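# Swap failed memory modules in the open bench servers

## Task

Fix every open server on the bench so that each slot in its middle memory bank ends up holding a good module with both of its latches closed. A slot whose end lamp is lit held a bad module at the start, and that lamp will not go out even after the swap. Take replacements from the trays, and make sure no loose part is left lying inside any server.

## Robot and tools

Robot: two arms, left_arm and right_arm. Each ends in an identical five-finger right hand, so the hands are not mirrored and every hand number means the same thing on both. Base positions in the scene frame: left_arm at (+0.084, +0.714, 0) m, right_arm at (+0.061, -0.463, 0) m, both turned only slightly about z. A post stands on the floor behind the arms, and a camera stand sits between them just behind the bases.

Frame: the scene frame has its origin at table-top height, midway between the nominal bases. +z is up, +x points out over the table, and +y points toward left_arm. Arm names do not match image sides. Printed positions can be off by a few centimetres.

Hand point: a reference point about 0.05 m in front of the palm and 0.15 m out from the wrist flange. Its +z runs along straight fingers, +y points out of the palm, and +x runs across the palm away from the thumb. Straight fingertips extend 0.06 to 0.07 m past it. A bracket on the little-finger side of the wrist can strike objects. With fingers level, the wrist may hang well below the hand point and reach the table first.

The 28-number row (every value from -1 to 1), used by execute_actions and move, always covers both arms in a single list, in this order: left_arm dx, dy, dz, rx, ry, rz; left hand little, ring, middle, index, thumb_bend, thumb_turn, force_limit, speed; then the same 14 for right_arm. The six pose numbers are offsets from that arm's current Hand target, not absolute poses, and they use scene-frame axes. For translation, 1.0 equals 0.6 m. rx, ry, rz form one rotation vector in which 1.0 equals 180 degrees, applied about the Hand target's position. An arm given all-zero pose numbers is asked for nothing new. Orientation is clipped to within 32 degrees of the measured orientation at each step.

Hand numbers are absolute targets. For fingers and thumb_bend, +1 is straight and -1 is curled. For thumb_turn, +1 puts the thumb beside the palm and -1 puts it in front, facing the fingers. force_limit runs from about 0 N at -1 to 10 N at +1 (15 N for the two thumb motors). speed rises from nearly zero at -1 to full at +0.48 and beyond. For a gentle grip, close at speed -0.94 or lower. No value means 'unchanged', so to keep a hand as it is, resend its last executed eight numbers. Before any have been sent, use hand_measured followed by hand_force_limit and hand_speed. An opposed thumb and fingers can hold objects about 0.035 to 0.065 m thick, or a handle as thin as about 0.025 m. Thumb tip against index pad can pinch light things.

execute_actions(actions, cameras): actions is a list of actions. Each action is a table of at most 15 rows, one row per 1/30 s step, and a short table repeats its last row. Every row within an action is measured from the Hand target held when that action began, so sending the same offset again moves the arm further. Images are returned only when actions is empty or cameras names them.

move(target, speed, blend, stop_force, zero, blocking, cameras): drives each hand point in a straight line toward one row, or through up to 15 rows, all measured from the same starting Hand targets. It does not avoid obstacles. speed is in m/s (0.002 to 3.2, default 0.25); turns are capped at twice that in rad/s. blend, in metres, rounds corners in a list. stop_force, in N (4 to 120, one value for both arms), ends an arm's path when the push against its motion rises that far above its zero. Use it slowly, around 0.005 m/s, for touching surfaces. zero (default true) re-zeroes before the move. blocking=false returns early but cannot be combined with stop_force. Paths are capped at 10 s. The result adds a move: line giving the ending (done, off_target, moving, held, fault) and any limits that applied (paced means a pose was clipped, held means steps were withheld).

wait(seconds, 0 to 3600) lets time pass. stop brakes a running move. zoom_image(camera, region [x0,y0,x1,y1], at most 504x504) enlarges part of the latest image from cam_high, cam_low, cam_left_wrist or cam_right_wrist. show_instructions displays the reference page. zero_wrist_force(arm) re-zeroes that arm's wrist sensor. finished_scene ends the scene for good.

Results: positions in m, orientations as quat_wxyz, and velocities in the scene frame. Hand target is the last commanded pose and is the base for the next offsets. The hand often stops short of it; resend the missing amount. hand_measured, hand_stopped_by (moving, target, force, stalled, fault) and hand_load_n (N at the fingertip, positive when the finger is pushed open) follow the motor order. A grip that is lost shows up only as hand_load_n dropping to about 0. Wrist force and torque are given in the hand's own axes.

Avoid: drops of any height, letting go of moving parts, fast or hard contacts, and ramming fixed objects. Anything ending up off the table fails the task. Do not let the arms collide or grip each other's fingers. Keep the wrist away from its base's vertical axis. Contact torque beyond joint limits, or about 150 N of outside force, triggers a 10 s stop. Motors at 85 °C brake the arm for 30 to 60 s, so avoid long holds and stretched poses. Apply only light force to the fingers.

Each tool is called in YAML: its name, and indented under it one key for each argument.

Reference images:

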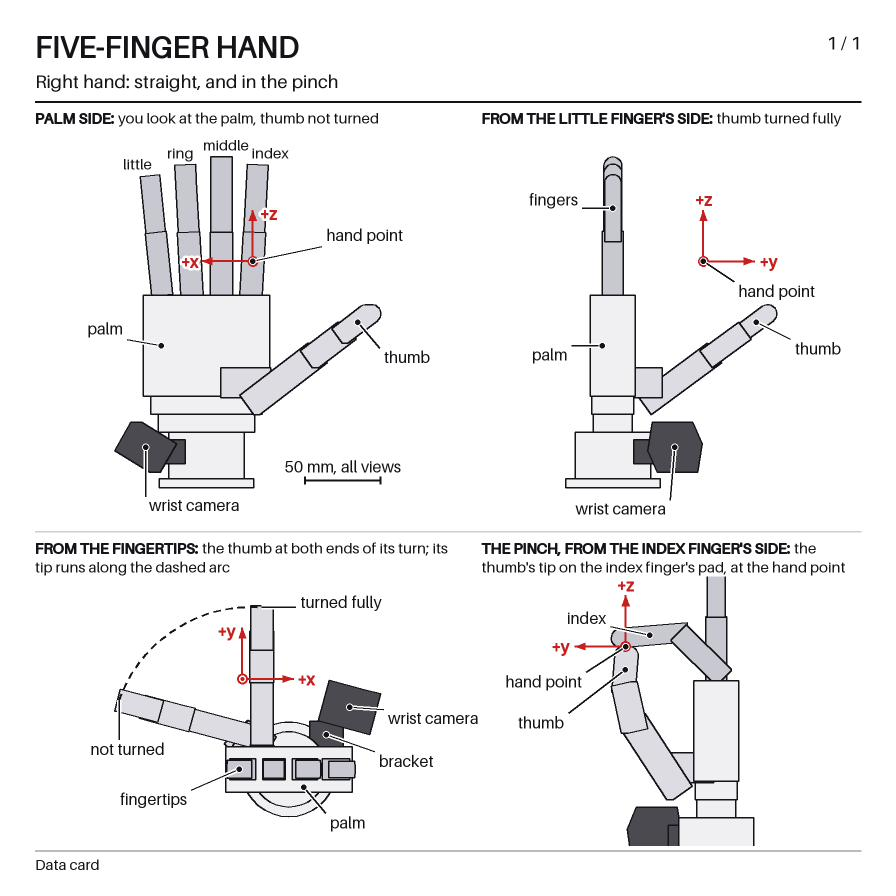

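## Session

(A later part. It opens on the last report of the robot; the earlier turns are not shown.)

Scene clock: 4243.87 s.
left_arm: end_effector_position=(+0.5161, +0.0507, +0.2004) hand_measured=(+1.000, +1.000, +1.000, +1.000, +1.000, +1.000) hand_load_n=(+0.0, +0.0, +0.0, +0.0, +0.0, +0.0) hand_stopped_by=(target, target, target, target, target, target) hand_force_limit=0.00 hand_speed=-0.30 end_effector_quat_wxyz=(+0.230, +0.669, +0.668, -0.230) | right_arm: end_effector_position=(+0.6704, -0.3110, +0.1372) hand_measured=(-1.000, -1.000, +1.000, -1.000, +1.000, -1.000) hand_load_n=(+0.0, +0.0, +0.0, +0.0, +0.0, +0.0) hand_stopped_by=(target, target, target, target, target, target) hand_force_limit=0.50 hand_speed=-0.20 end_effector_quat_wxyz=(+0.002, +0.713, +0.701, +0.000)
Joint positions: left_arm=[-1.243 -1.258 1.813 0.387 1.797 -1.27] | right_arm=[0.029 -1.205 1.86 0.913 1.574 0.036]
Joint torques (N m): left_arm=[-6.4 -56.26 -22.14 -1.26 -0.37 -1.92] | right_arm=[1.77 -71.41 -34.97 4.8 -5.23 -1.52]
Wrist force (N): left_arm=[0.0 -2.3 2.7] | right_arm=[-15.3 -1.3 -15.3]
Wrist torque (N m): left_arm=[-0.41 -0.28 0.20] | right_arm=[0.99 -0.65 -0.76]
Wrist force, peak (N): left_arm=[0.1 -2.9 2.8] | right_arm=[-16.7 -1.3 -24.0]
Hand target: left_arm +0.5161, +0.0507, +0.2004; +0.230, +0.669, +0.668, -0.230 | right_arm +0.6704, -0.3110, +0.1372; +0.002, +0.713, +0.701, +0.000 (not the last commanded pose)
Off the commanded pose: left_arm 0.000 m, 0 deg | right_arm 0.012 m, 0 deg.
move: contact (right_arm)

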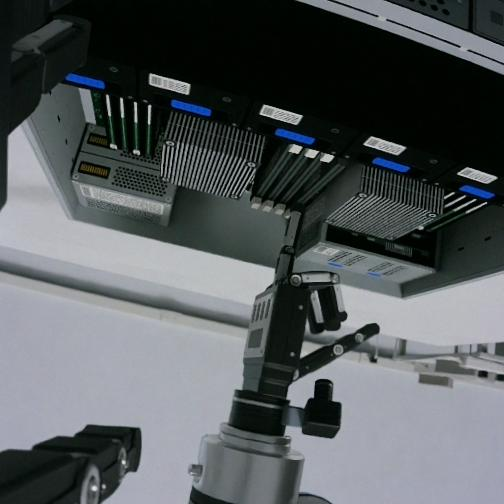

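move:
  target:
    - [0,0,0,0,0,0,1,1,1,1,1,1,0,-0.3,0,0,0.022,0,0,0,-1,-1,1,-1,1,-1,0.5,-0.2]
    - [0,0,0,0,0,0,1,1,1,1,1,1,0,-0.3,-0.003,0.145,0.022,0,0,0,-1,-1,1,-1,1,-1,0.5,-0.2]
  speed: [0.03,0.1]
  blend: [0.002,0]
  cameras: ["cam_left_wrist"]

zoom_image:
  camera: "cam_left_wrist"
  region: [240, 140, 370, 270]

Scene clock: 4254.97 s.
left_arm: end_effector_position=(+0.5161, +0.0507, +0.2004) hand_measured=(+1.000, +1.000, +1.000, +1.000, +1.000, +1.000) hand_load_n=(+0.0, +0.0, +0.0, +0.0, +0.0, +0.0) hand_stopped_by=(target, target, target, target, target, target) hand_force_limit=0.00 hand_speed=-0.30 end_effector_quat_wxyz=(+0.230, +0.669, +0.668, -0.230) | right_arm: end_effector_position=(+0.6686, -0.2242, +0.1504) hand_measured=(-1.000, -1.000, +1.000, -1.000, +1.000, -1.000) hand_load_n=(+0.0, +0.0, +0.0, +0.0, +0.0, +0.0) hand_stopped_by=(target, target, target, target, target, target) hand_force_limit=0.50 hand_speed=-0.20 end_effector_quat_wxyz=(+0.002, +0.713, +0.701, +0.000)
Joint positions: left_arm=[-1.243 -1.258 1.813 0.387 1.797 -1.27] | right_arm=[0.181 -1.173 1.784 0.957 1.575 0.189]
Joint torques (N m): left_arm=[-3.09 -57.17 -21.79 -1.04 -0.26 -2.62] | right_arm=[12.29 -56.94 -42.12 7.2 2.96 2.05]
Wrist force (N): left_arm=[-0.2 -2.4 2.8] | right_arm=[-0.8 -0.7 1.1]
Wrist torque (N m): left_arm=[-0.44 -0.24 0.17] | right_arm=[-0.14 0.09 -0.25]
Wrist force, peak (N): left_arm=[-0.2 -2.7 3.0] | right_arm=[-15.9 -0.7 -17.0]
Hand target: left_arm +0.5161, +0.0507, +0.2004; +0.230, +0.669, +0.668, -0.230 | right_arm +0.6686, -0.2240, +0.1504; +0.002, +0.713, +0.701, +0.000
Off the commanded pose: left_arm 0.000 m, 0 deg | right_arm 0.000 m, 0 deg.
move: done

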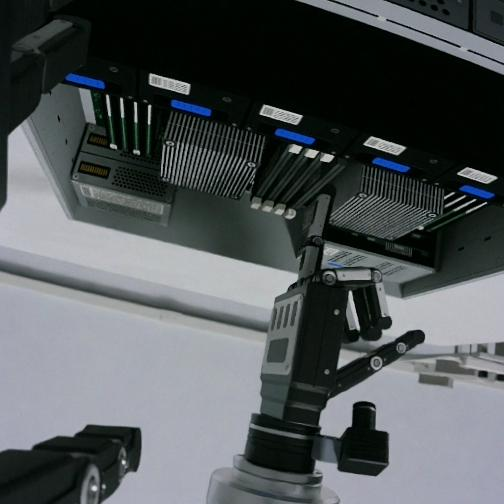

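Scaled by 3.877.

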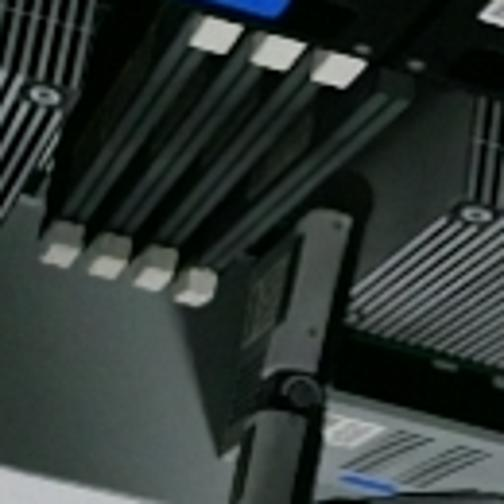

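move:
  target: [0,0,0,0,0,0,1,1,1,1,1,1,0,-0.3,0,0,-0.042,0,0,0,-1,-1,1,-1,1,-1,0.5,-0.2]
  speed: 0.007
  stop_force: 21
  cameras: ["cam_left_wrist"]

zoom_image:
  camera: "cam_left_wrist"
  region: [240, 140, 370, 270]

Scene clock: 4263.27 s.
left_arm: end_effector_position=(+0.5161, +0.0507, +0.2004) hand_measured=(+1.000, +1.000, +1.000, +1.000, +1.000, +1.000) hand_load_n=(+0.0, +0.0, +0.0, +0.0, +0.0, +0.0) hand_stopped_by=(target, target, target, target, target, target) hand_force_limit=0.00 hand_speed=-0.30 end_effector_quat_wxyz=(+0.230, +0.669, +0.668, -0.230) | right_arm: end_effector_position=(+0.6686, -0.2240, +0.1370) hand_measured=(-1.000, -1.000, +1.000, -1.000, +1.000, -1.000) hand_load_n=(+0.0, +0.0, +0.0, +0.0, +0.0, +0.0) hand_stopped_by=(target, target, target, target, target, target) hand_force_limit=0.50 hand_speed=-0.20 end_effector_quat_wxyz=(+0.002, +0.713, +0.701, +0.000)
Joint positions: left_arm=[-1.243 -1.258 1.813 0.387 1.797 -1.27] | right_arm=[0.182 -1.16 1.793 0.935 1.575 0.189]
Joint torques (N m): left_arm=[-4.05 -56.78 -22.6 -1.01 -0.39 -2.55] | right_arm=[2.68 -75.23 -35.15 6.04 2.55 2.14]
Wrist force (N): left_arm=[-0.1 -2.2 2.4] | right_arm=[11.8 -1.1 -12.9]
Wrist torque (N m): left_arm=[-0.38 -0.25 0.19] | right_arm=[0.81 1.11 0.46]
Wrist force, peak (N): left_arm=[0.3 -2.4 3.1] | right_arm=[12.0 -1.3 -20.7]
Hand target: left_arm +0.5161, +0.0507, +0.2004; +0.230, +0.669, +0.668, -0.230 | right_arm +0.6686, -0.2240, +0.1370; +0.002, +0.713, +0.701, +0.000 (not the last commanded pose)
Off the commanded pose: left_arm 0.000 m, 0 deg | right_arm 0.012 m, 0 deg.
move: contact (right_arm)

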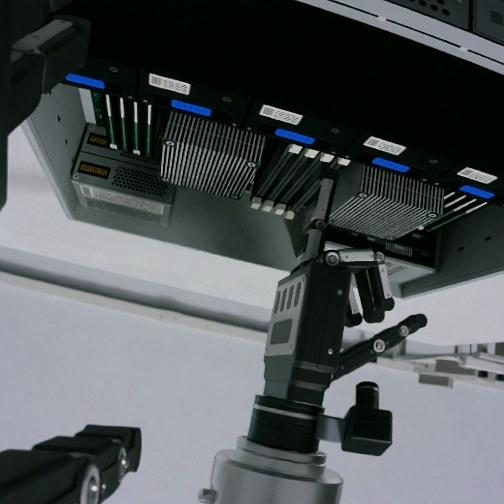

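Scaled by 3.877.

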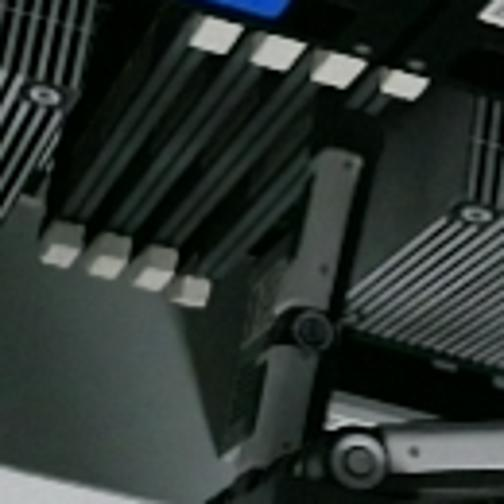

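move:
  target:
    - [0,0,0,0,0,0,1,1,1,1,1,1,0,-0.3,0,0,0.022,0,0,0,-1,-1,1,-1,1,-1,0.5,-0.2]
    - [0,0,0,0,0,0,1,1,1,1,1,1,0,-0.3,0.003,-0.137,0.022,0,0,0,-1,-1,1,-1,1,-1,0.5,-0.2]
  speed: [0.03,0.1]
  blend: [0.002,0]
  cameras: ["cam_left_wrist","cam_right_wrist"]

zoom_image:
  camera: "cam_left_wrist"
  region: [245, 180, 305, 240]

zoom_image:
  camera: "cam_left_wrist"
  region: [280, 130, 360, 210]

Scene clock: 4271.80 s.
left_arm: end_effector_position=(+0.5161, +0.0507, +0.2004) hand_measured=(+1.000, +1.000, +1.000, +1.000, +1.000, +1.000) hand_load_n=(+0.0, +0.0, +0.0, +0.0, +0.0, +0.0) hand_stopped_by=(target, target, target, target, target, target) hand_force_limit=0.00 hand_speed=-0.30 end_effector_quat_wxyz=(+0.230, +0.669, +0.668, -0.230) | right_arm: end_effector_position=(+0.6704, -0.3060, +0.1502) hand_measured=(-1.000, -1.000, +1.000, -1.000, +1.000, -1.000) hand_load_n=(+0.0, +0.0, +0.0, +0.0, +0.0, +0.0) hand_stopped_by=(target, target, target, target, target, target) hand_force_limit=0.50 hand_speed=-0.20 end_effector_quat_wxyz=(+0.002, +0.713, +0.701, +0.000)
Joint positions: left_arm=[-1.243 -1.258 1.813 0.387 1.797 -1.27] | right_arm=[0.038 -1.216 1.848 0.936 1.574 0.045]
Joint torques (N m): left_arm=[-4.33 -58.31 -22.45 -1.11 -0.43 -2.59] | right_arm=[-7.52 -81.25 -22.43 0.12 -2.65 -1.74]
Wrist force (N): left_arm=[0.3 -2.7 2.6] | right_arm=[-0.5 -0.1 0.9]
Wrist torque (N m): left_arm=[-0.47 -0.32 0.19] | right_arm=[-0.02 0.00 0.13]
Wrist force, peak (N): left_arm=[0.3 -2.8 3.1] | right_arm=[11.6 -1.0 -13.9]
Hand target: left_arm +0.5161, +0.0507, +0.2004; +0.230, +0.669, +0.668, -0.230 | right_arm +0.6704, -0.3062, +0.1502; +0.002, +0.713, +0.701, +0.000
Off the commanded pose: left_arm 0.000 m, 0 deg | right_arm 0.000 m, 0 deg.
move: done

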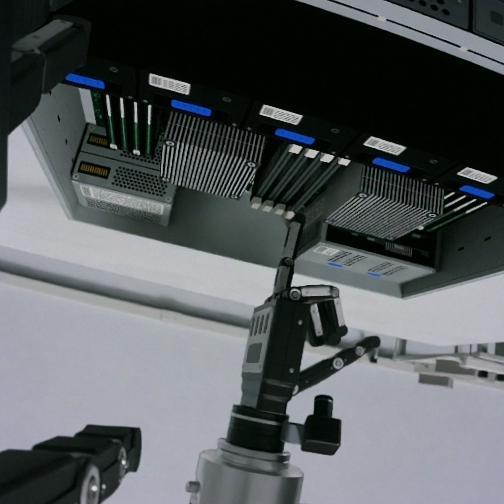

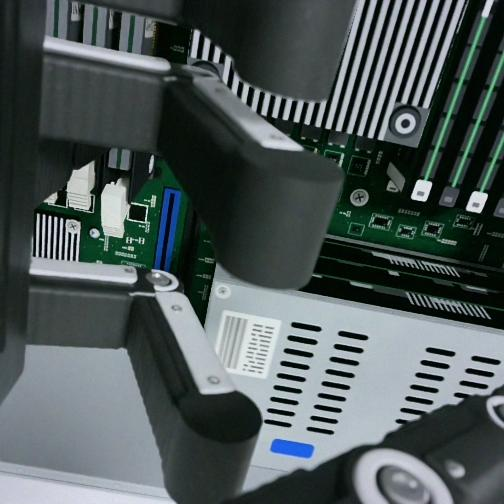

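Scaled by 8.400.

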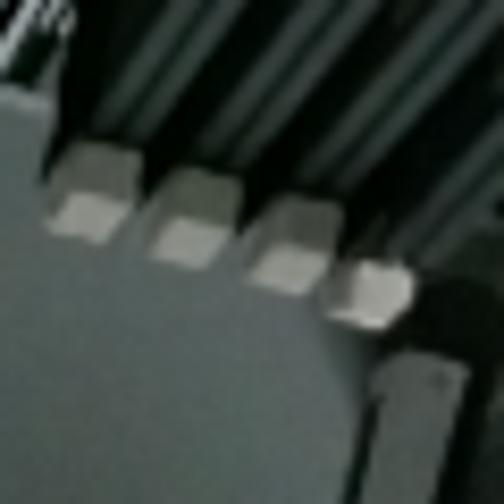

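Scaled by 6.300.

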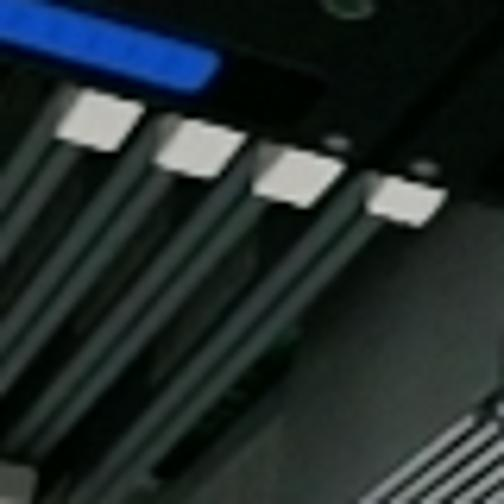

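zoom_image:
  camera: "cam_right_wrist"
  region: [30, 140, 170, 280]

Scaled by 3.600.

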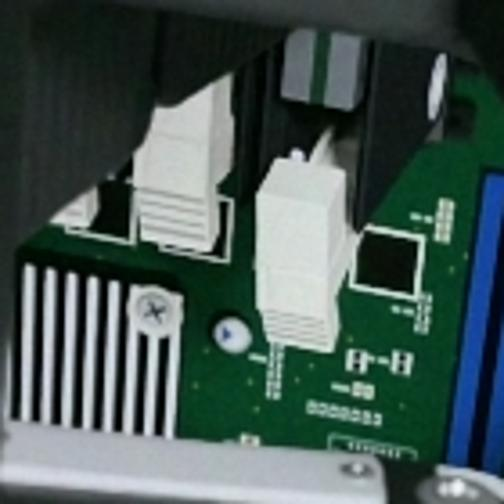

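move:
  target:
    - [0,0,0,0,0,0,1,1,1,1,1,1,0,-0.3,-0.0003,0.0203,0,0,0,0,-1,-1,1,-1,1,-1,0.5,-0.2]
    - [0,0,0,0,0,0,1,1,1,1,1,1,0,-0.3,-0.0003,0.0203,-0.0115,0,0,0,-1,-1,1,-1,1,-1,0.5,-0.2]
  speed: 0.03

move:
  target: [0,0,0,0,0,0,1,1,1,1,1,1,0,-0.3,0,0,-0.03,0,0,0,-1,-1,1,-1,1,-1,0.5,-0.2]
  speed: 0.007
  stop_force: 22
  cameras: ["cam_left_wrist","cam_right_wrist"]

zoom_image:
  camera: "cam_left_wrist"
  region: [245, 180, 305, 240]

zoom_image:
  camera: "cam_left_wrist"
  region: [280, 130, 360, 210]

Scene clock: 4288.07 s.
left_arm: end_effector_position=(+0.5161, +0.0507, +0.2004) hand_measured=(+1.000, +1.000, +1.000, +1.000, +1.000, +1.000) hand_load_n=(+0.0, +0.0, +0.0, +0.0, +0.0, +0.0) hand_stopped_by=(target, target, target, target, target, target) hand_force_limit=0.00 hand_speed=-0.30 end_effector_quat_wxyz=(+0.230, +0.669, +0.668, -0.230) | right_arm: end_effector_position=(+0.6702, -0.2940, +0.1435) hand_measured=(-1.000, -1.000, +1.000, -1.000, +1.000, -1.000) hand_load_n=(+0.0, +0.0, +0.0, -0.5, +0.0, +0.0) hand_stopped_by=(target, target, target, target, target, target) hand_force_limit=0.50 hand_speed=-0.20 end_effector_quat_wxyz=(+0.002, +0.713, +0.701, +0.000)
Joint positions: left_arm=[-1.243 -1.258 1.813 0.387 1.797 -1.27] | right_arm=[0.059 -1.204 1.844 0.927 1.574 0.067]
Joint torques (N m): left_arm=[-2.72 -58.46 -21.38 -0.76 -0.25 -3.33] | right_arm=[15.02 -50.61 -23.33 0.22 2.31 2.19]
Wrist force (N): left_arm=[0.0 -2.2 2.5] | right_arm=[-0.3 -0.3 0.9]
Wrist torque (N m): left_arm=[-0.40 -0.29 0.21] | right_arm=[-0.07 -0.03 -0.22]
Wrist force, peak (N): left_arm=[-0.3 -2.4 3.2] | right_arm=[-0.2 -0.5 1.4]
Hand target: left_arm +0.5161, +0.0507, +0.2004; +0.230, +0.669, +0.668, -0.230 | right_arm +0.6702, -0.2940, +0.1433; +0.002, +0.713, +0.701, +0.000
Off the commanded pose: left_arm 0.000 m, 0 deg | right_arm 0.000 m, 0 deg.
move: done

Scene clock: 4290.40 s.
left_arm: end_effector_position=(+0.5161, +0.0507, +0.2004) hand_measured=(+1.000, +1.000, +1.000, +1.000, +1.000, +1.000) hand_load_n=(+0.0, +0.0, +0.0, +0.0, +0.0, +0.0) hand_stopped_by=(target, target, target, target, target, target) hand_force_limit=0.00 hand_speed=-0.30 end_effector_quat_wxyz=(+0.230, +0.669, +0.668, -0.230) | right_arm: end_effector_position=(+0.6703, -0.2940, +0.1366) hand_measured=(-1.000, -1.000, +1.000, -1.000, +1.000, -1.000) hand_load_n=(+0.0, +0.0, +0.0, +0.0, +0.5, +0.0) hand_stopped_by=(target, target, target, target, target, target) hand_force_limit=0.50 hand_speed=-0.20 end_effector_quat_wxyz=(+0.002, +0.713, +0.701, +0.000)
Joint positions: left_arm=[-1.243 -1.258 1.813 0.387 1.797 -1.27] | right_arm=[0.059 -1.197 1.849 0.915 1.574 0.067]
Joint torques (N m): left_arm=[-2.75 -59.56 -22.21 -1.16 -0.14 -3.17] | right_arm=[13.87 -72.62 -35.57 5.18 -1.8 1.82]
Wrist force (N): left_arm=[-0.2 -2.2 2.7] | right_arm=[-9.2 -1.0 -15.1]
Wrist torque (N m): left_arm=[-0.41 -0.27 0.19] | right_arm=[0.83 -0.28 -0.73]
Wrist force, peak (N): left_arm=[0.5 -2.4 3.0] | right_arm=[-9.1 -1.1 -23.4]
Hand target: left_arm +0.5161, +0.0507, +0.2004; +0.230, +0.669, +0.668, -0.230 | right_arm +0.6703, -0.2940, +0.1366; +0.002, +0.713, +0.701, +0.000 (not the last commanded pose)
Off the commanded pose: left_arm 0.000 m, 0 deg | right_arm 0.011 m, 0 deg.
move: contact (right_arm)

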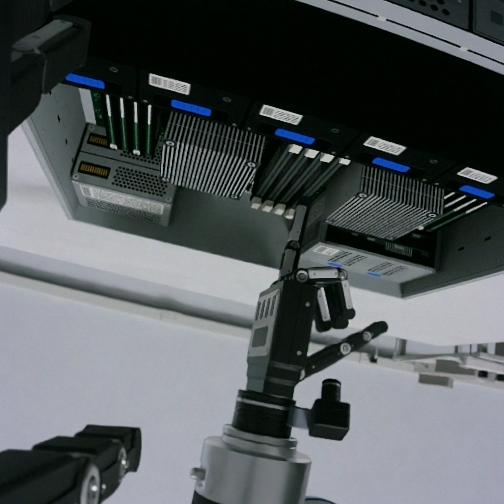

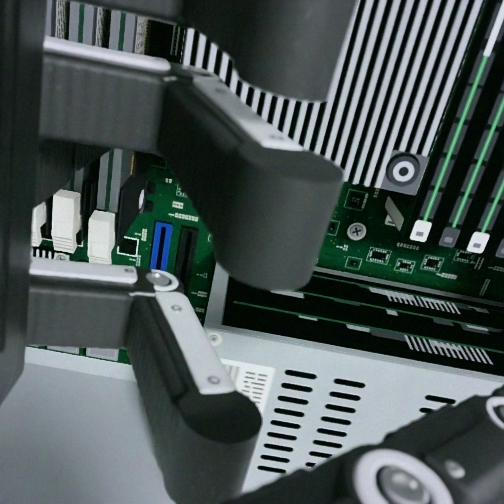

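Scaled by 8.400.

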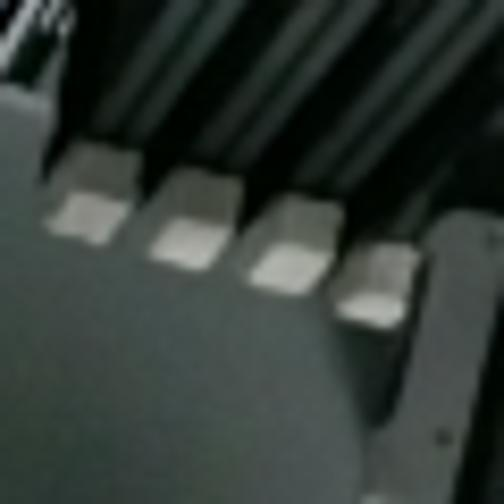

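Scaled by 6.300.

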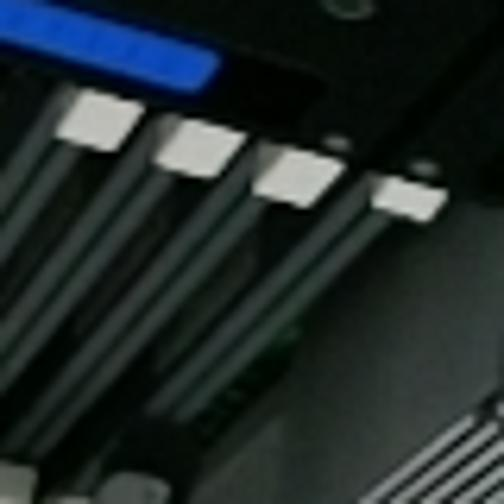

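move:
  target:
    - [0,0,0,0,0,0,1,1,1,1,1,1,0,-0.3,0,0,0.02,0,0,0,-1,-1,1,-1,1,-1,0.5,-0.2]
    - [0,0,0,0,0,0,1,1,1,1,1,1,0,-0.3,-0.0025,0.1067,0.02,0,0,0,-1,-1,1,-1,1,-1,0.5,-0.2]
  speed: [0.03,0.1]
  blend: [0.002,0]
  cameras: ["cam_left_wrist","cam_right_wrist"]

zoom_image:
  camera: "cam_left_wrist"
  region: [245, 180, 305, 240]

zoom_image:
  camera: "cam_left_wrist"
  region: [280, 130, 360, 210]

Scene clock: 4297.83 s.
left_arm: end_effector_position=(+0.5161, +0.0507, +0.2004) hand_measured=(+1.000, +1.000, +1.000, +1.000, +1.000, +1.000) hand_load_n=(+0.0, +0.0, +0.0, +0.0, -0.5, +0.0) hand_stopped_by=(target, target, target, target, target, target) hand_force_limit=0.00 hand_speed=-0.30 end_effector_quat_wxyz=(+0.230, +0.669, +0.668, -0.230) | right_arm: end_effector_position=(+0.6687, -0.2302, +0.1486) hand_measured=(-1.000, -1.000, +1.000, -1.000, +1.000, -1.000) hand_load_n=(+0.0, +0.0, +0.0, +0.0, +0.0, +0.0) hand_stopped_by=(target, target, target, target, target, target) hand_force_limit=0.50 hand_speed=-0.20 end_effector_quat_wxyz=(+0.002, +0.713, +0.701, +0.000)
Joint positions: left_arm=[-1.243 -1.258 1.813 0.387 1.797 -1.27] | right_arm=[0.171 -1.175 1.791 0.952 1.575 0.179]
Joint torques (N m): left_arm=[-2.22 -61.58 -21.56 -1.21 -0.17 -3.3] | right_arm=[16.61 -54.22 -40.3 7.59 2.77 1.92]
Wrist force (N): left_arm=[-0.4 -2.4 2.6] | right_arm=[-0.8 -0.3 1.0]
Wrist torque (N m): left_arm=[-0.42 -0.22 0.17] | right_arm=[-0.08 0.08 -0.24]
Wrist force, peak (N): left_arm=[0.0 -2.4 3.2] | right_arm=[-9.1 -1.0 -15.4]
Hand target: left_arm +0.5161, +0.0507, +0.2004; +0.230, +0.669, +0.668, -0.230 | right_arm +0.6688, -0.2300, +0.1486; +0.002, +0.713, +0.701, +0.000
Off the commanded pose: left_arm 0.000 m, 0 deg | right_arm 0.000 m, 0 deg.
move: done

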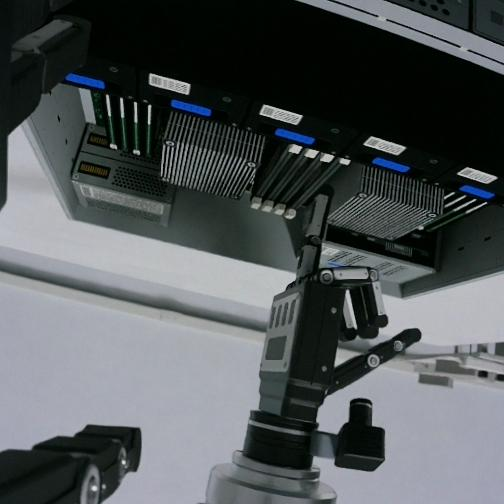

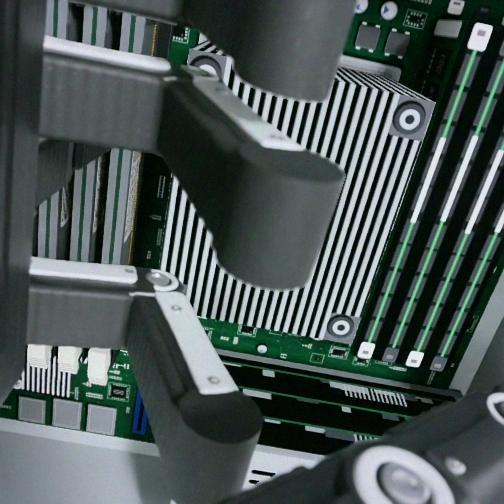

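Scaled by 8.400.

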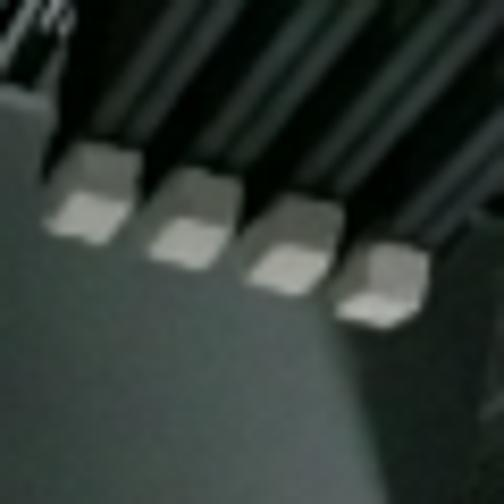

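Scaled by 6.300.

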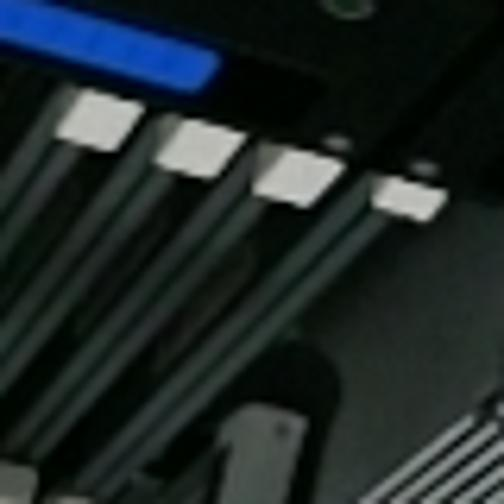

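move:
  target: [0,0,0,0,0,0,1,1,1,1,1,1,0,-0.3,0,0,-0.008,0,0,0,-1,-1,1,-1,1,-1,0.5,-0.2]
  speed: 0.03

move:
  target: [0,0,0,0,0,0,1,1,1,1,1,1,0,-0.3,0,0,-0.03,0,0,0,-1,-1,1,-1,1,-1,0.5,-0.2]
  speed: 0.007
  stop_force: 22
  cameras: ["cam_left_wrist"]

zoom_image:
  camera: "cam_left_wrist"
  region: [245, 180, 305, 240]

zoom_image:
  camera: "cam_left_wrist"
  region: [280, 130, 360, 210]

Scene clock: 4303.70 s.
left_arm: end_effector_position=(+0.5161, +0.0507, +0.2004) hand_measured=(+1.000, +1.000, +1.000, +1.000, +1.000, +1.000) hand_load_n=(+0.0, +0.0, +0.0, +0.0, +0.0, +0.0) hand_stopped_by=(target, target, target, target, target, target) hand_force_limit=0.00 hand_speed=-0.30 end_effector_quat_wxyz=(+0.230, +0.669, +0.668, -0.230) | right_arm: end_effector_position=(+0.6688, -0.2300, +0.1440) hand_measured=(-1.000, -1.000, +1.000, -1.000, +1.000, -1.000) hand_load_n=(+0.0, +0.0, +0.0, +0.0, +0.0, +0.0) hand_stopped_by=(target, target, target, target, target, target) hand_force_limit=0.50 hand_speed=-0.20 end_effector_quat_wxyz=(+0.002, +0.713, +0.701, +0.000)
Joint positions: left_arm=[-1.243 -1.258 1.813 0.387 1.797 -1.27] | right_arm=[0.171 -1.171 1.794 0.945 1.575 0.179]
Joint torques (N m): left_arm=[-2.25 -58.83 -22.35 -1.26 -0.34 -3.42] | right_arm=[13.63 -49.27 -22.13 0.76 2.67 2.04]
Wrist force (N): left_arm=[-0.3 -2.5 2.8] | right_arm=[-0.4 -0.3 1.0]
Wrist torque (N m): left_arm=[-0.45 -0.23 0.16] | right_arm=[-0.08 0.03 -0.21]
Wrist force, peak (N): left_arm=[0.2 -2.6 3.0] | right_arm=[-0.8 -0.4 1.4]
Hand target: left_arm +0.5161, +0.0507, +0.2004; +0.230, +0.669, +0.668, -0.230 | right_arm +0.6688, -0.2300, +0.1438; +0.002, +0.713, +0.701, +0.000
Off the commanded pose: left_arm 0.000 m, 0 deg | right_arm 0.000 m, 0 deg.
move: done

Scene clock: 4306.13 s.
left_arm: end_effector_position=(+0.5161, +0.0507, +0.2004) hand_measured=(+1.000, +1.000, +1.000, +1.000, +1.000, +1.000) hand_load_n=(+0.0, +0.0, +0.0, +0.0, -0.5, +0.0) hand_stopped_by=(target, target, target, target, target, target) hand_force_limit=0.00 hand_speed=-0.30 end_effector_quat_wxyz=(+0.230, +0.669, +0.668, -0.230) | right_arm: end_effector_position=(+0.6688, -0.2300, +0.1363) hand_measured=(-1.000, -1.000, +1.000, -1.000, +1.000, -1.000) hand_load_n=(+0.0, +0.0, +0.0, +0.0, +0.0, +0.0) hand_stopped_by=(target, target, target, target, target, target) hand_force_limit=0.50 hand_speed=-0.20 end_effector_quat_wxyz=(+0.002, +0.713, +0.701, +0.000)
Joint positions: left_arm=[-1.243 -1.258 1.813 0.387 1.797 -1.27] | right_arm=[0.171 -1.163 1.799 0.932 1.575 0.179]
Joint torques (N m): left_arm=[-0.83 -60.64 -22.14 -1.1 -0.27 -3.23] | right_arm=[6.92 -75.01 -35.57 5.81 2.9 1.8]
Wrist force (N): left_arm=[-0.3 -2.2 2.3] | right_arm=[4.5 -0.9 -13.9]
Wrist torque (N m): left_arm=[-0.38 -0.24 0.18] | right_arm=[0.78 0.70 0.06]
Wrist force, peak (N): left_arm=[0.1 -2.7 2.9] | right_arm=[4.8 -1.2 -22.0]
Hand target: left_arm +0.5161, +0.0507, +0.2004; +0.230, +0.669, +0.668, -0.230 | right_arm +0.6688, -0.2300, +0.1363; +0.002, +0.713, +0.701, +0.000 (not the last commanded pose)
Off the commanded pose: left_arm 0.000 m, 0 deg | right_arm 0.010 m, 0 deg.
move: contact (right_arm)

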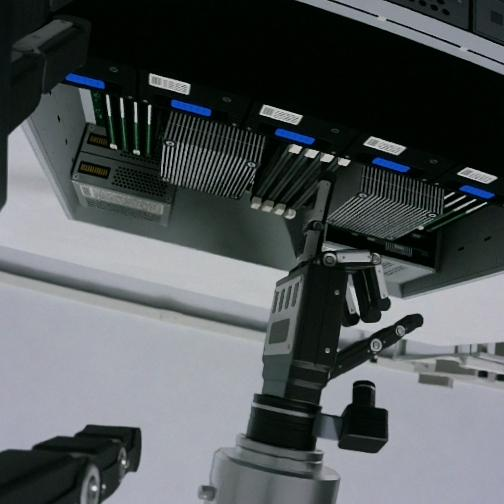

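Scaled by 8.400.

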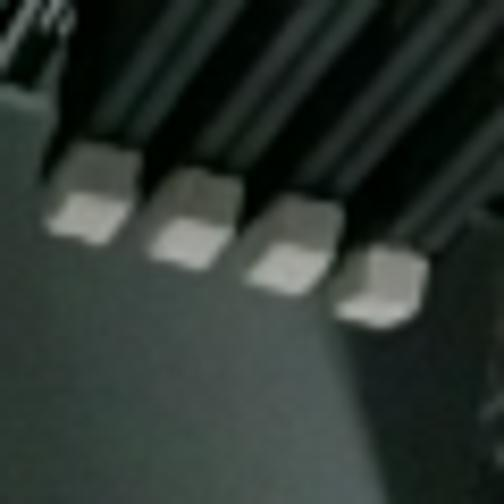

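Scaled by 6.300.

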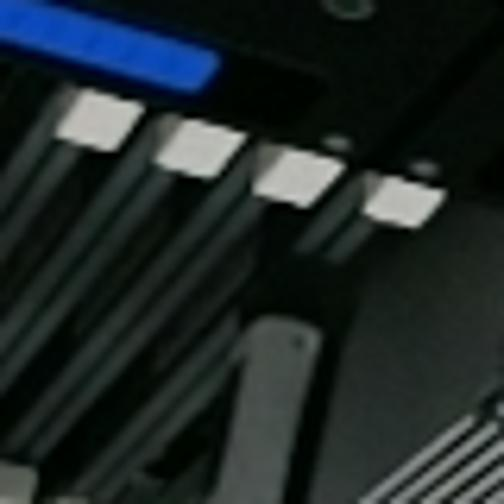

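move:
  target:
    - [0,0,0,0,0,0,1,1,1,1,1,1,0,-0.3,0,0,0.013,0,0,0,-1,-1,1,-1,1,-1,0.5,-0.2]
    - [0,0,0,0,0,0,1,1,1,1,1,1,0,-0.3,0.002,-0.0933,0.013,0,0,0,-1,-1,1,-1,1,-1,0.5,-0.2]
  speed: [0.03,0.1]
  blend: [0.002,0]

move:
  target: [0,0,0,0,0,0,1,1,1,1,1,1,0,-0.3,0,0,-0.035,0,0,0,-1,-1,1,-1,1,-1,0.5,-0.2]
  speed: 0.007
  stop_force: 24
  cameras: ["cam_left_wrist"]

zoom_image:
  camera: "cam_left_wrist"
  region: [245, 180, 305, 240]

zoom_image:
  camera: "cam_left_wrist"
  region: [280, 130, 360, 210]

Scene clock: 4315.60 s.
left_arm: end_effector_position=(+0.5161, +0.0507, +0.2004) hand_measured=(+1.000, +1.000, +1.000, +1.000, +1.000, +1.000) hand_load_n=(+0.0, +0.0, +0.0, +0.0, +0.0, +0.0) hand_stopped_by=(target, target, target, target, target, target) hand_force_limit=0.00 hand_speed=-0.30 end_effector_quat_wxyz=(+0.230, +0.669, +0.668, -0.230) | right_arm: end_effector_position=(+0.6700, -0.2858, +0.1441) hand_measured=(-1.000, -1.000, +1.000, -1.000, +1.000, -1.000) hand_load_n=(+0.0, +0.0, +0.0, +0.0, +0.0, +0.0) hand_stopped_by=(target, target, target, target, target, target) hand_force_limit=0.50 hand_speed=-0.20 end_effector_quat_wxyz=(+0.002, +0.713, +0.701, +0.000)
Joint positions: left_arm=[-1.243 -1.258 1.813 0.387 1.797 -1.27] | right_arm=[0.074 -1.201 1.838 0.93 1.575 0.082]
Joint torques (N m): left_arm=[-1.62 -59.62 -22.42 -1.05 -0.31 -3.65] | right_arm=[-6.19 -81.27 -21.46 -0.02 -2.51 -1.91]
Wrist force (N): left_arm=[0.1 -2.6 2.7] | right_arm=[-0.2 -0.3 1.0]
Wrist torque (N m): left_arm=[-0.47 -0.30 0.19] | right_arm=[-0.08 -0.04 0.14]
Wrist force, peak (N): left_arm=[0.2 -2.7 2.9] | right_arm=[4.5 -0.8 -14.0]
Hand target: left_arm +0.5161, +0.0507, +0.2004; +0.230, +0.669, +0.668, -0.230 | right_arm +0.6700, -0.2860, +0.1441; +0.002, +0.713, +0.701, +0.000
Off the commanded pose: left_arm 0.000 m, 0 deg | right_arm 0.000 m, 0 deg.
move: done

Scene clock: 4318.10 s.
left_arm: end_effector_position=(+0.5161, +0.0507, +0.2004) hand_measured=(+1.000, +1.000, +1.000, +1.000, +1.000, +1.000) hand_load_n=(+0.0, +0.0, +0.0, +0.0, -0.5, +0.0) hand_stopped_by=(target, target, target, target, target, target) hand_force_limit=0.00 hand_speed=-0.30 end_effector_quat_wxyz=(+0.230, +0.669, +0.668, -0.230) | right_arm: end_effector_position=(+0.6700, -0.2860, +0.1362) hand_measured=(-1.000, -1.000, +1.000, -1.000, +1.000, -1.000) hand_load_n=(+0.0, +0.0, +0.0, +0.0, +0.0, +0.0) hand_stopped_by=(target, target, target, target, target, target) hand_force_limit=0.50 hand_speed=-0.20 end_effector_quat_wxyz=(+0.002, +0.713, +0.701, +0.000)
Joint positions: left_arm=[-1.243 -1.258 1.813 0.387 1.797 -1.27] | right_arm=[0.074 -1.193 1.844 0.916 1.575 0.081]
Joint torques (N m): left_arm=[-1.19 -59.84 -22.05 -0.99 -0.17 -3.58] | right_arm=[-3.95 -70.72 -35.15 5.4 -2.69 -1.34]
Wrist force (N): left_arm=[0.2 -2.2 2.7] | right_arm=[-3.5 -1.0 -15.2]
Wrist torque (N m): left_arm=[-0.40 -0.32 0.21] | right_arm=[0.91 0.08 -0.08]
Wrist force, peak (N): left_arm=[0.4 -2.8 2.9] | right_arm=[-4.0 -1.2 -23.5]
Hand target: left_arm +0.5161, +0.0507, +0.2004; +0.230, +0.669, +0.668, -0.230 | right_arm +0.6700, -0.2860, +0.1362; +0.002, +0.713, +0.701, +0.000 (not the last commanded pose)
Off the commanded pose: left_arm 0.000 m, 0 deg | right_arm 0.013 m, 0 deg.
move: contact (right_arm)

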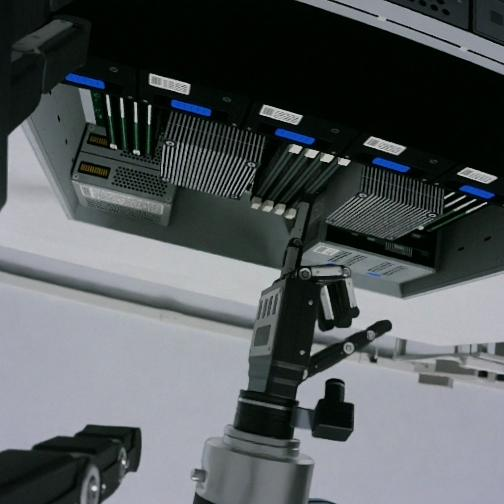

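Scaled by 8.400.

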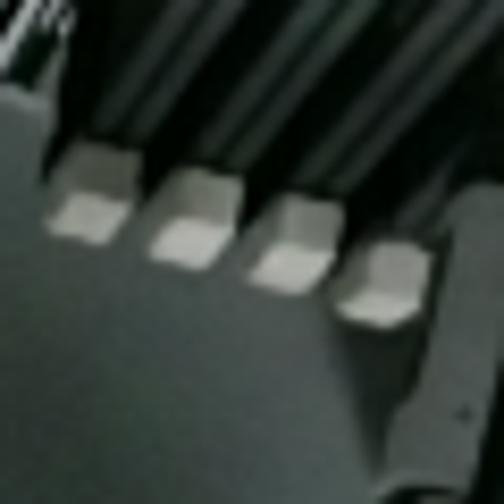

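Scaled by 6.300.

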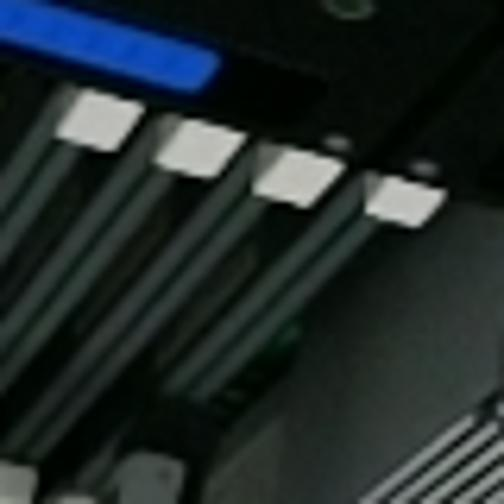

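move:
  target:
    - [0,0,0,0,0,0,1,1,1,1,1,1,0,-0.3,0,0,0.013,0,0,0,-1,-1,1,-1,1,-1,0.5,-0.2]
    - [0,0,0,0,0,0,1,1,1,1,1,1,0,-0.3,0,-0.033,0.023,0,0,0,-1,-1,1,-1,1,-1,0.5,-0.2]
  speed: [0.03,0.1]
  blend: [0.002,0]
  cameras: ["cam_left_wrist","cam_right_wrist"]

zoom_image:
  camera: "cam_right_wrist"
  region: [30, 140, 170, 280]

zoom_image:
  camera: "cam_left_wrist"
  region: [245, 180, 305, 240]

zoom_image:
  camera: "cam_left_wrist"
  region: [280, 130, 360, 210]

Scene clock: 4330.23 s.
left_arm: end_effector_position=(+0.5161, +0.0507, +0.2004) hand_measured=(+1.000, +1.000, +1.000, +1.000, +1.000, +1.000) hand_load_n=(+0.0, +0.0, +0.0, +0.0, +0.5, +0.0) hand_stopped_by=(target, target, target, target, target, target) hand_force_limit=0.00 hand_speed=-0.30 end_effector_quat_wxyz=(+0.230, +0.669, +0.668, -0.230) | right_arm: end_effector_position=(+0.6700, -0.3056, +0.1500) hand_measured=(-1.000, -1.000, +1.000, -1.000, +1.000, -1.000) hand_load_n=(+0.0, +0.0, +0.0, +0.0, +0.0, +0.0) hand_stopped_by=(target, target, target, target, target, target) hand_force_limit=0.50 hand_speed=-0.20 end_effector_quat_wxyz=(+0.003, +0.713, +0.701, +0.000)
Joint positions: left_arm=[-1.243 -1.258 1.813 0.387 1.797 -1.27] | right_arm=[0.039 -1.216 1.849 0.935 1.574 0.046]
Joint torques (N m): left_arm=[-1 -62.02 -22.8 -0.83 -0.12 -3.99] | right_arm=[-8.89 -84.01 -22.49 7.42 -2.94 -1.79]
Wrist force (N): left_arm=[-0.1 -2.2 2.4] | right_arm=[-0.2 -0.2 0.9]
Wrist torque (N m): left_arm=[-0.39 -0.25 0.19] | right_arm=[-0.04 -0.05 0.15]
Wrist force, peak (N): left_arm=[0.1 -2.5 3.0] | right_arm=[-4.1 -0.6 -15.9]
Hand target: left_arm +0.5161, +0.0507, +0.2004; +0.230, +0.669, +0.668, -0.230 | right_arm +0.6700, -0.3058, +0.1500; +0.002, +0.713, +0.701, +0.000
Off the commanded pose: left_arm 0.000 m, 0 deg | right_arm 0.000 m, 0 deg.
move: done

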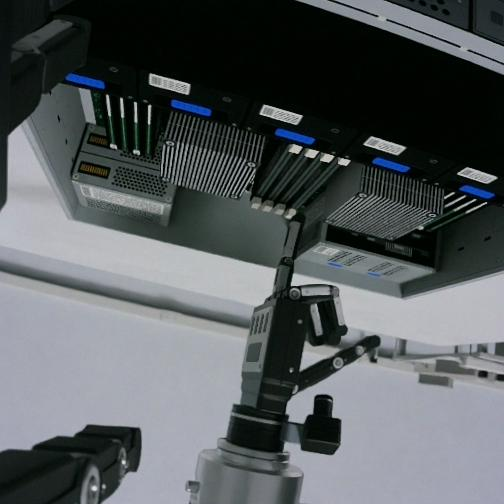

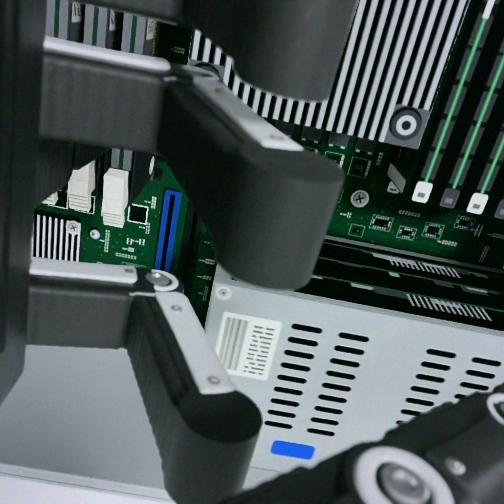

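Scaled by 3.600.

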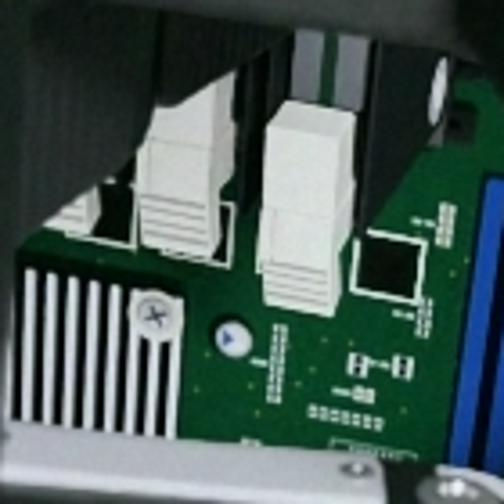

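Scaled by 8.400.

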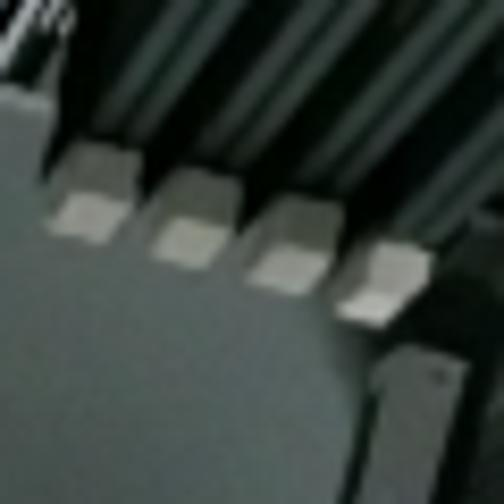

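Scaled by 6.300.

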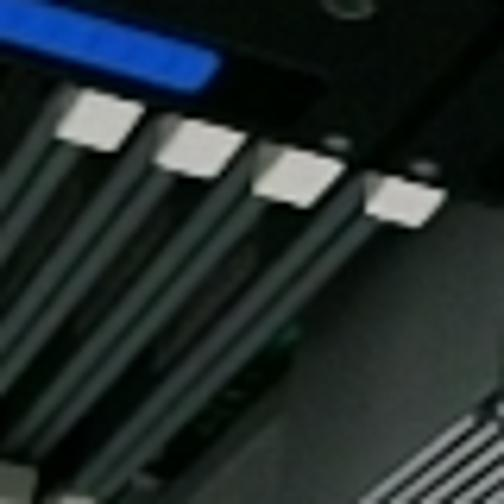

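move:
  target:
    - [0,0,0,0,0,0,1,1,1,1,1,1,0,-0.3,0,0,0.0667,0,0,0,-1,-1,1,-1,1,-1,0.5,-0.2]
    - [0,0,0,0,0,0,1,1,1,1,1,1,0,-0.3,-0.0983,0.0655,0.0667,0,0,0,1,1,1,1,1,-1,0.5,0.2]
  speed: 0.12
  cameras: ["cam_right_wrist"]

zoom_image:
  camera: "cam_right_wrist"
  region: [180, 190, 320, 330]

Scene clock: 4347.07 s.
left_arm: end_effector_position=(+0.5161, +0.0507, +0.2004) hand_measured=(+1.000, +1.000, +1.000, +1.000, +1.000, +1.000) hand_load_n=(+0.0, +0.0, +0.0, +0.5, +0.0, +0.0) hand_stopped_by=(target, target, target, target, target, target) hand_force_limit=0.00 hand_speed=-0.30 end_effector_quat_wxyz=(+0.230, +0.669, +0.668, -0.230) | right_arm: end_effector_position=(+0.6110, -0.2665, +0.1900) hand_measured=(+1.000, +1.000, +1.000, +1.000, +1.000, -1.000) hand_load_n=(+0.0, +0.0, +0.0, +0.0, +0.0, +0.0) hand_stopped_by=(target, target, target, target, target, target) hand_force_limit=0.50 hand_speed=0.20 end_effector_quat_wxyz=(+0.002, +0.713, +0.701, +0.000)
Joint positions: left_arm=[-1.243 -1.258 1.813 0.387 1.797 -1.27] | right_arm=[0.12 -1.315 1.9 0.982 1.575 0.127]
Joint torques (N m): left_arm=[-2.13 -60.95 -21.95 -1.14 -0.24 -3.63] | right_arm=[14.72 -71.35 -23.59 0.19 2.84 1.9]
Wrist force (N): left_arm=[-0.2 -2.3 2.7] | right_arm=[-0.5 -0.5 1.3]
Wrist torque (N m): left_arm=[-0.41 -0.24 0.18] | right_arm=[-0.20 -0.02 -0.27]
Wrist force, peak (N): left_arm=[-0.1 -2.5 3.0] | right_arm=[-0.1 -1.3 1.5]
Hand target: left_arm +0.5161, +0.0507, +0.2004; +0.230, +0.669, +0.668, -0.230 | right_arm +0.6110, -0.2665, +0.1900; +0.002, +0.713, +0.701, +0.000
Off the commanded pose: left_arm 0.000 m, 0 deg | right_arm 0.000 m, 0 deg.
move: done

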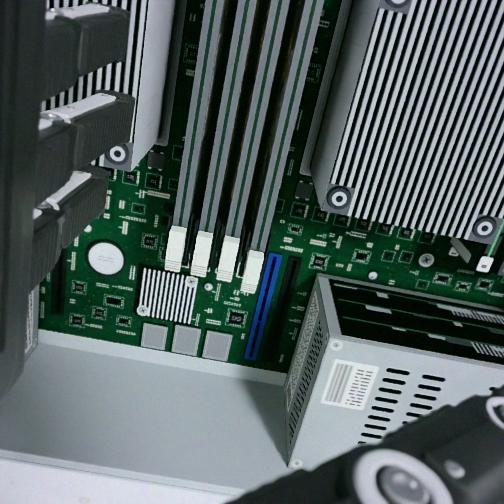

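Scaled by 3.600.

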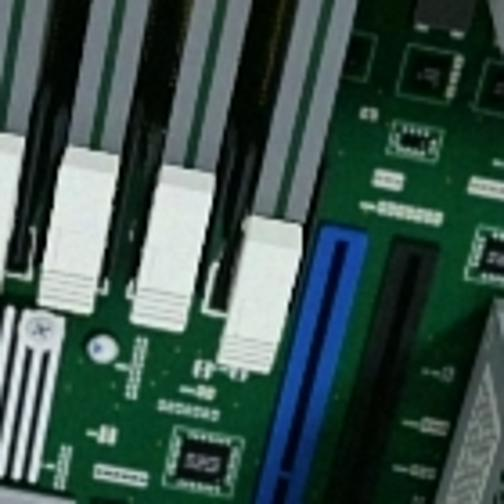

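move:
  target: [0,0,0,0,0,0,1,1,1,1,1,1,0,-0.3,-0.0033,0.2,0,0,0,0,1,1,1,1,1,-1,0.5,0.2]
  speed: 0.15
  cameras: ["cam_right_wrist"]

zoom_image:
  camera: "cam_right_wrist"
  region: [180, 150, 320, 290]

Scene clock: 4359.07 s.
left_arm: end_effector_position=(+0.5161, +0.0507, +0.2004) hand_measured=(+1.000, +1.000, +1.000, +1.000, +1.000, +1.000) hand_load_n=(+0.0, -0.5, +0.0, +0.0, +0.0, +0.0) hand_stopped_by=(target, target, target, target, target, target) hand_force_limit=0.00 hand_speed=-0.30 end_effector_quat_wxyz=(+0.230, +0.669, +0.668, -0.230) | right_arm: end_effector_position=(+0.6090, -0.1466, +0.1900) hand_measured=(+1.000, +1.000, +1.000, +1.000, +1.000, -1.000) hand_load_n=(+0.0, +0.0, +0.0, +0.0, +0.0, +0.0) hand_stopped_by=(target, target, target, target, target, target) hand_force_limit=0.50 hand_speed=0.20 end_effector_quat_wxyz=(+0.002, +0.713, +0.701, +0.000)
Joint positions: left_arm=[-1.243 -1.258 1.813 0.387 1.797 -1.27] | right_arm=[0.336 -1.226 1.778 1.016 1.575 0.344]
Joint torques (N m): left_arm=[-0.46 -60.84 -22.66 -1.14 -0.05 -3.91] | right_arm=[13.64 -50.19 -41.51 7.22 2.9 1.53]
Wrist force (N): left_arm=[0.1 -2.5 2.8] | right_arm=[0.1 -0.8 0.5]
Wrist torque (N m): left_arm=[-0.44 -0.28 0.19] | right_arm=[-0.08 -0.09 -0.22]
Wrist force, peak (N): left_arm=[0.2 -3.0 2.8] | right_arm=[-1.2 -0.4 1.8]
Hand target: left_arm +0.5161, +0.0507, +0.2004; +0.230, +0.669, +0.668, -0.230 | right_arm +0.6091, -0.1465, +0.1900; +0.002, +0.713, +0.701, +0.000
Off the commanded pose: left_arm 0.000 m, 0 deg | right_arm 0.000 m, 0 deg.
move: done

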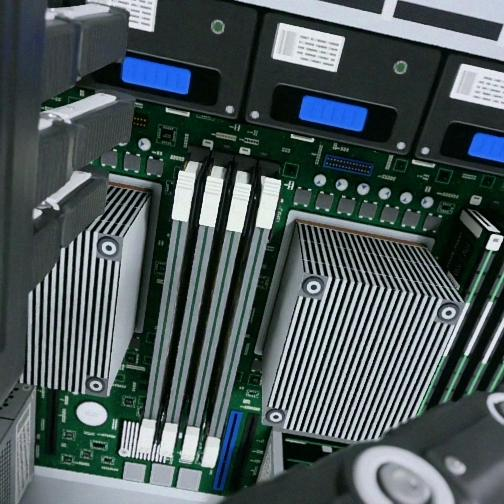

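Scaled by 3.600.

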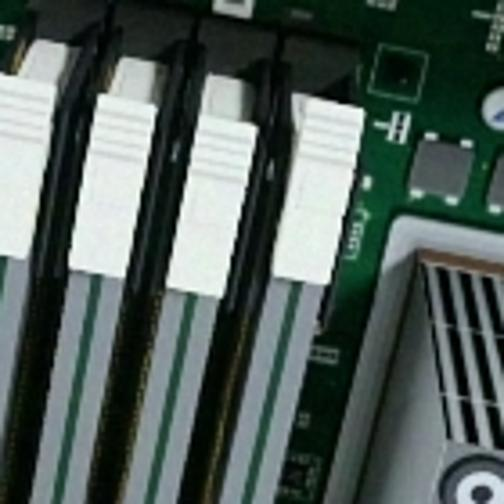

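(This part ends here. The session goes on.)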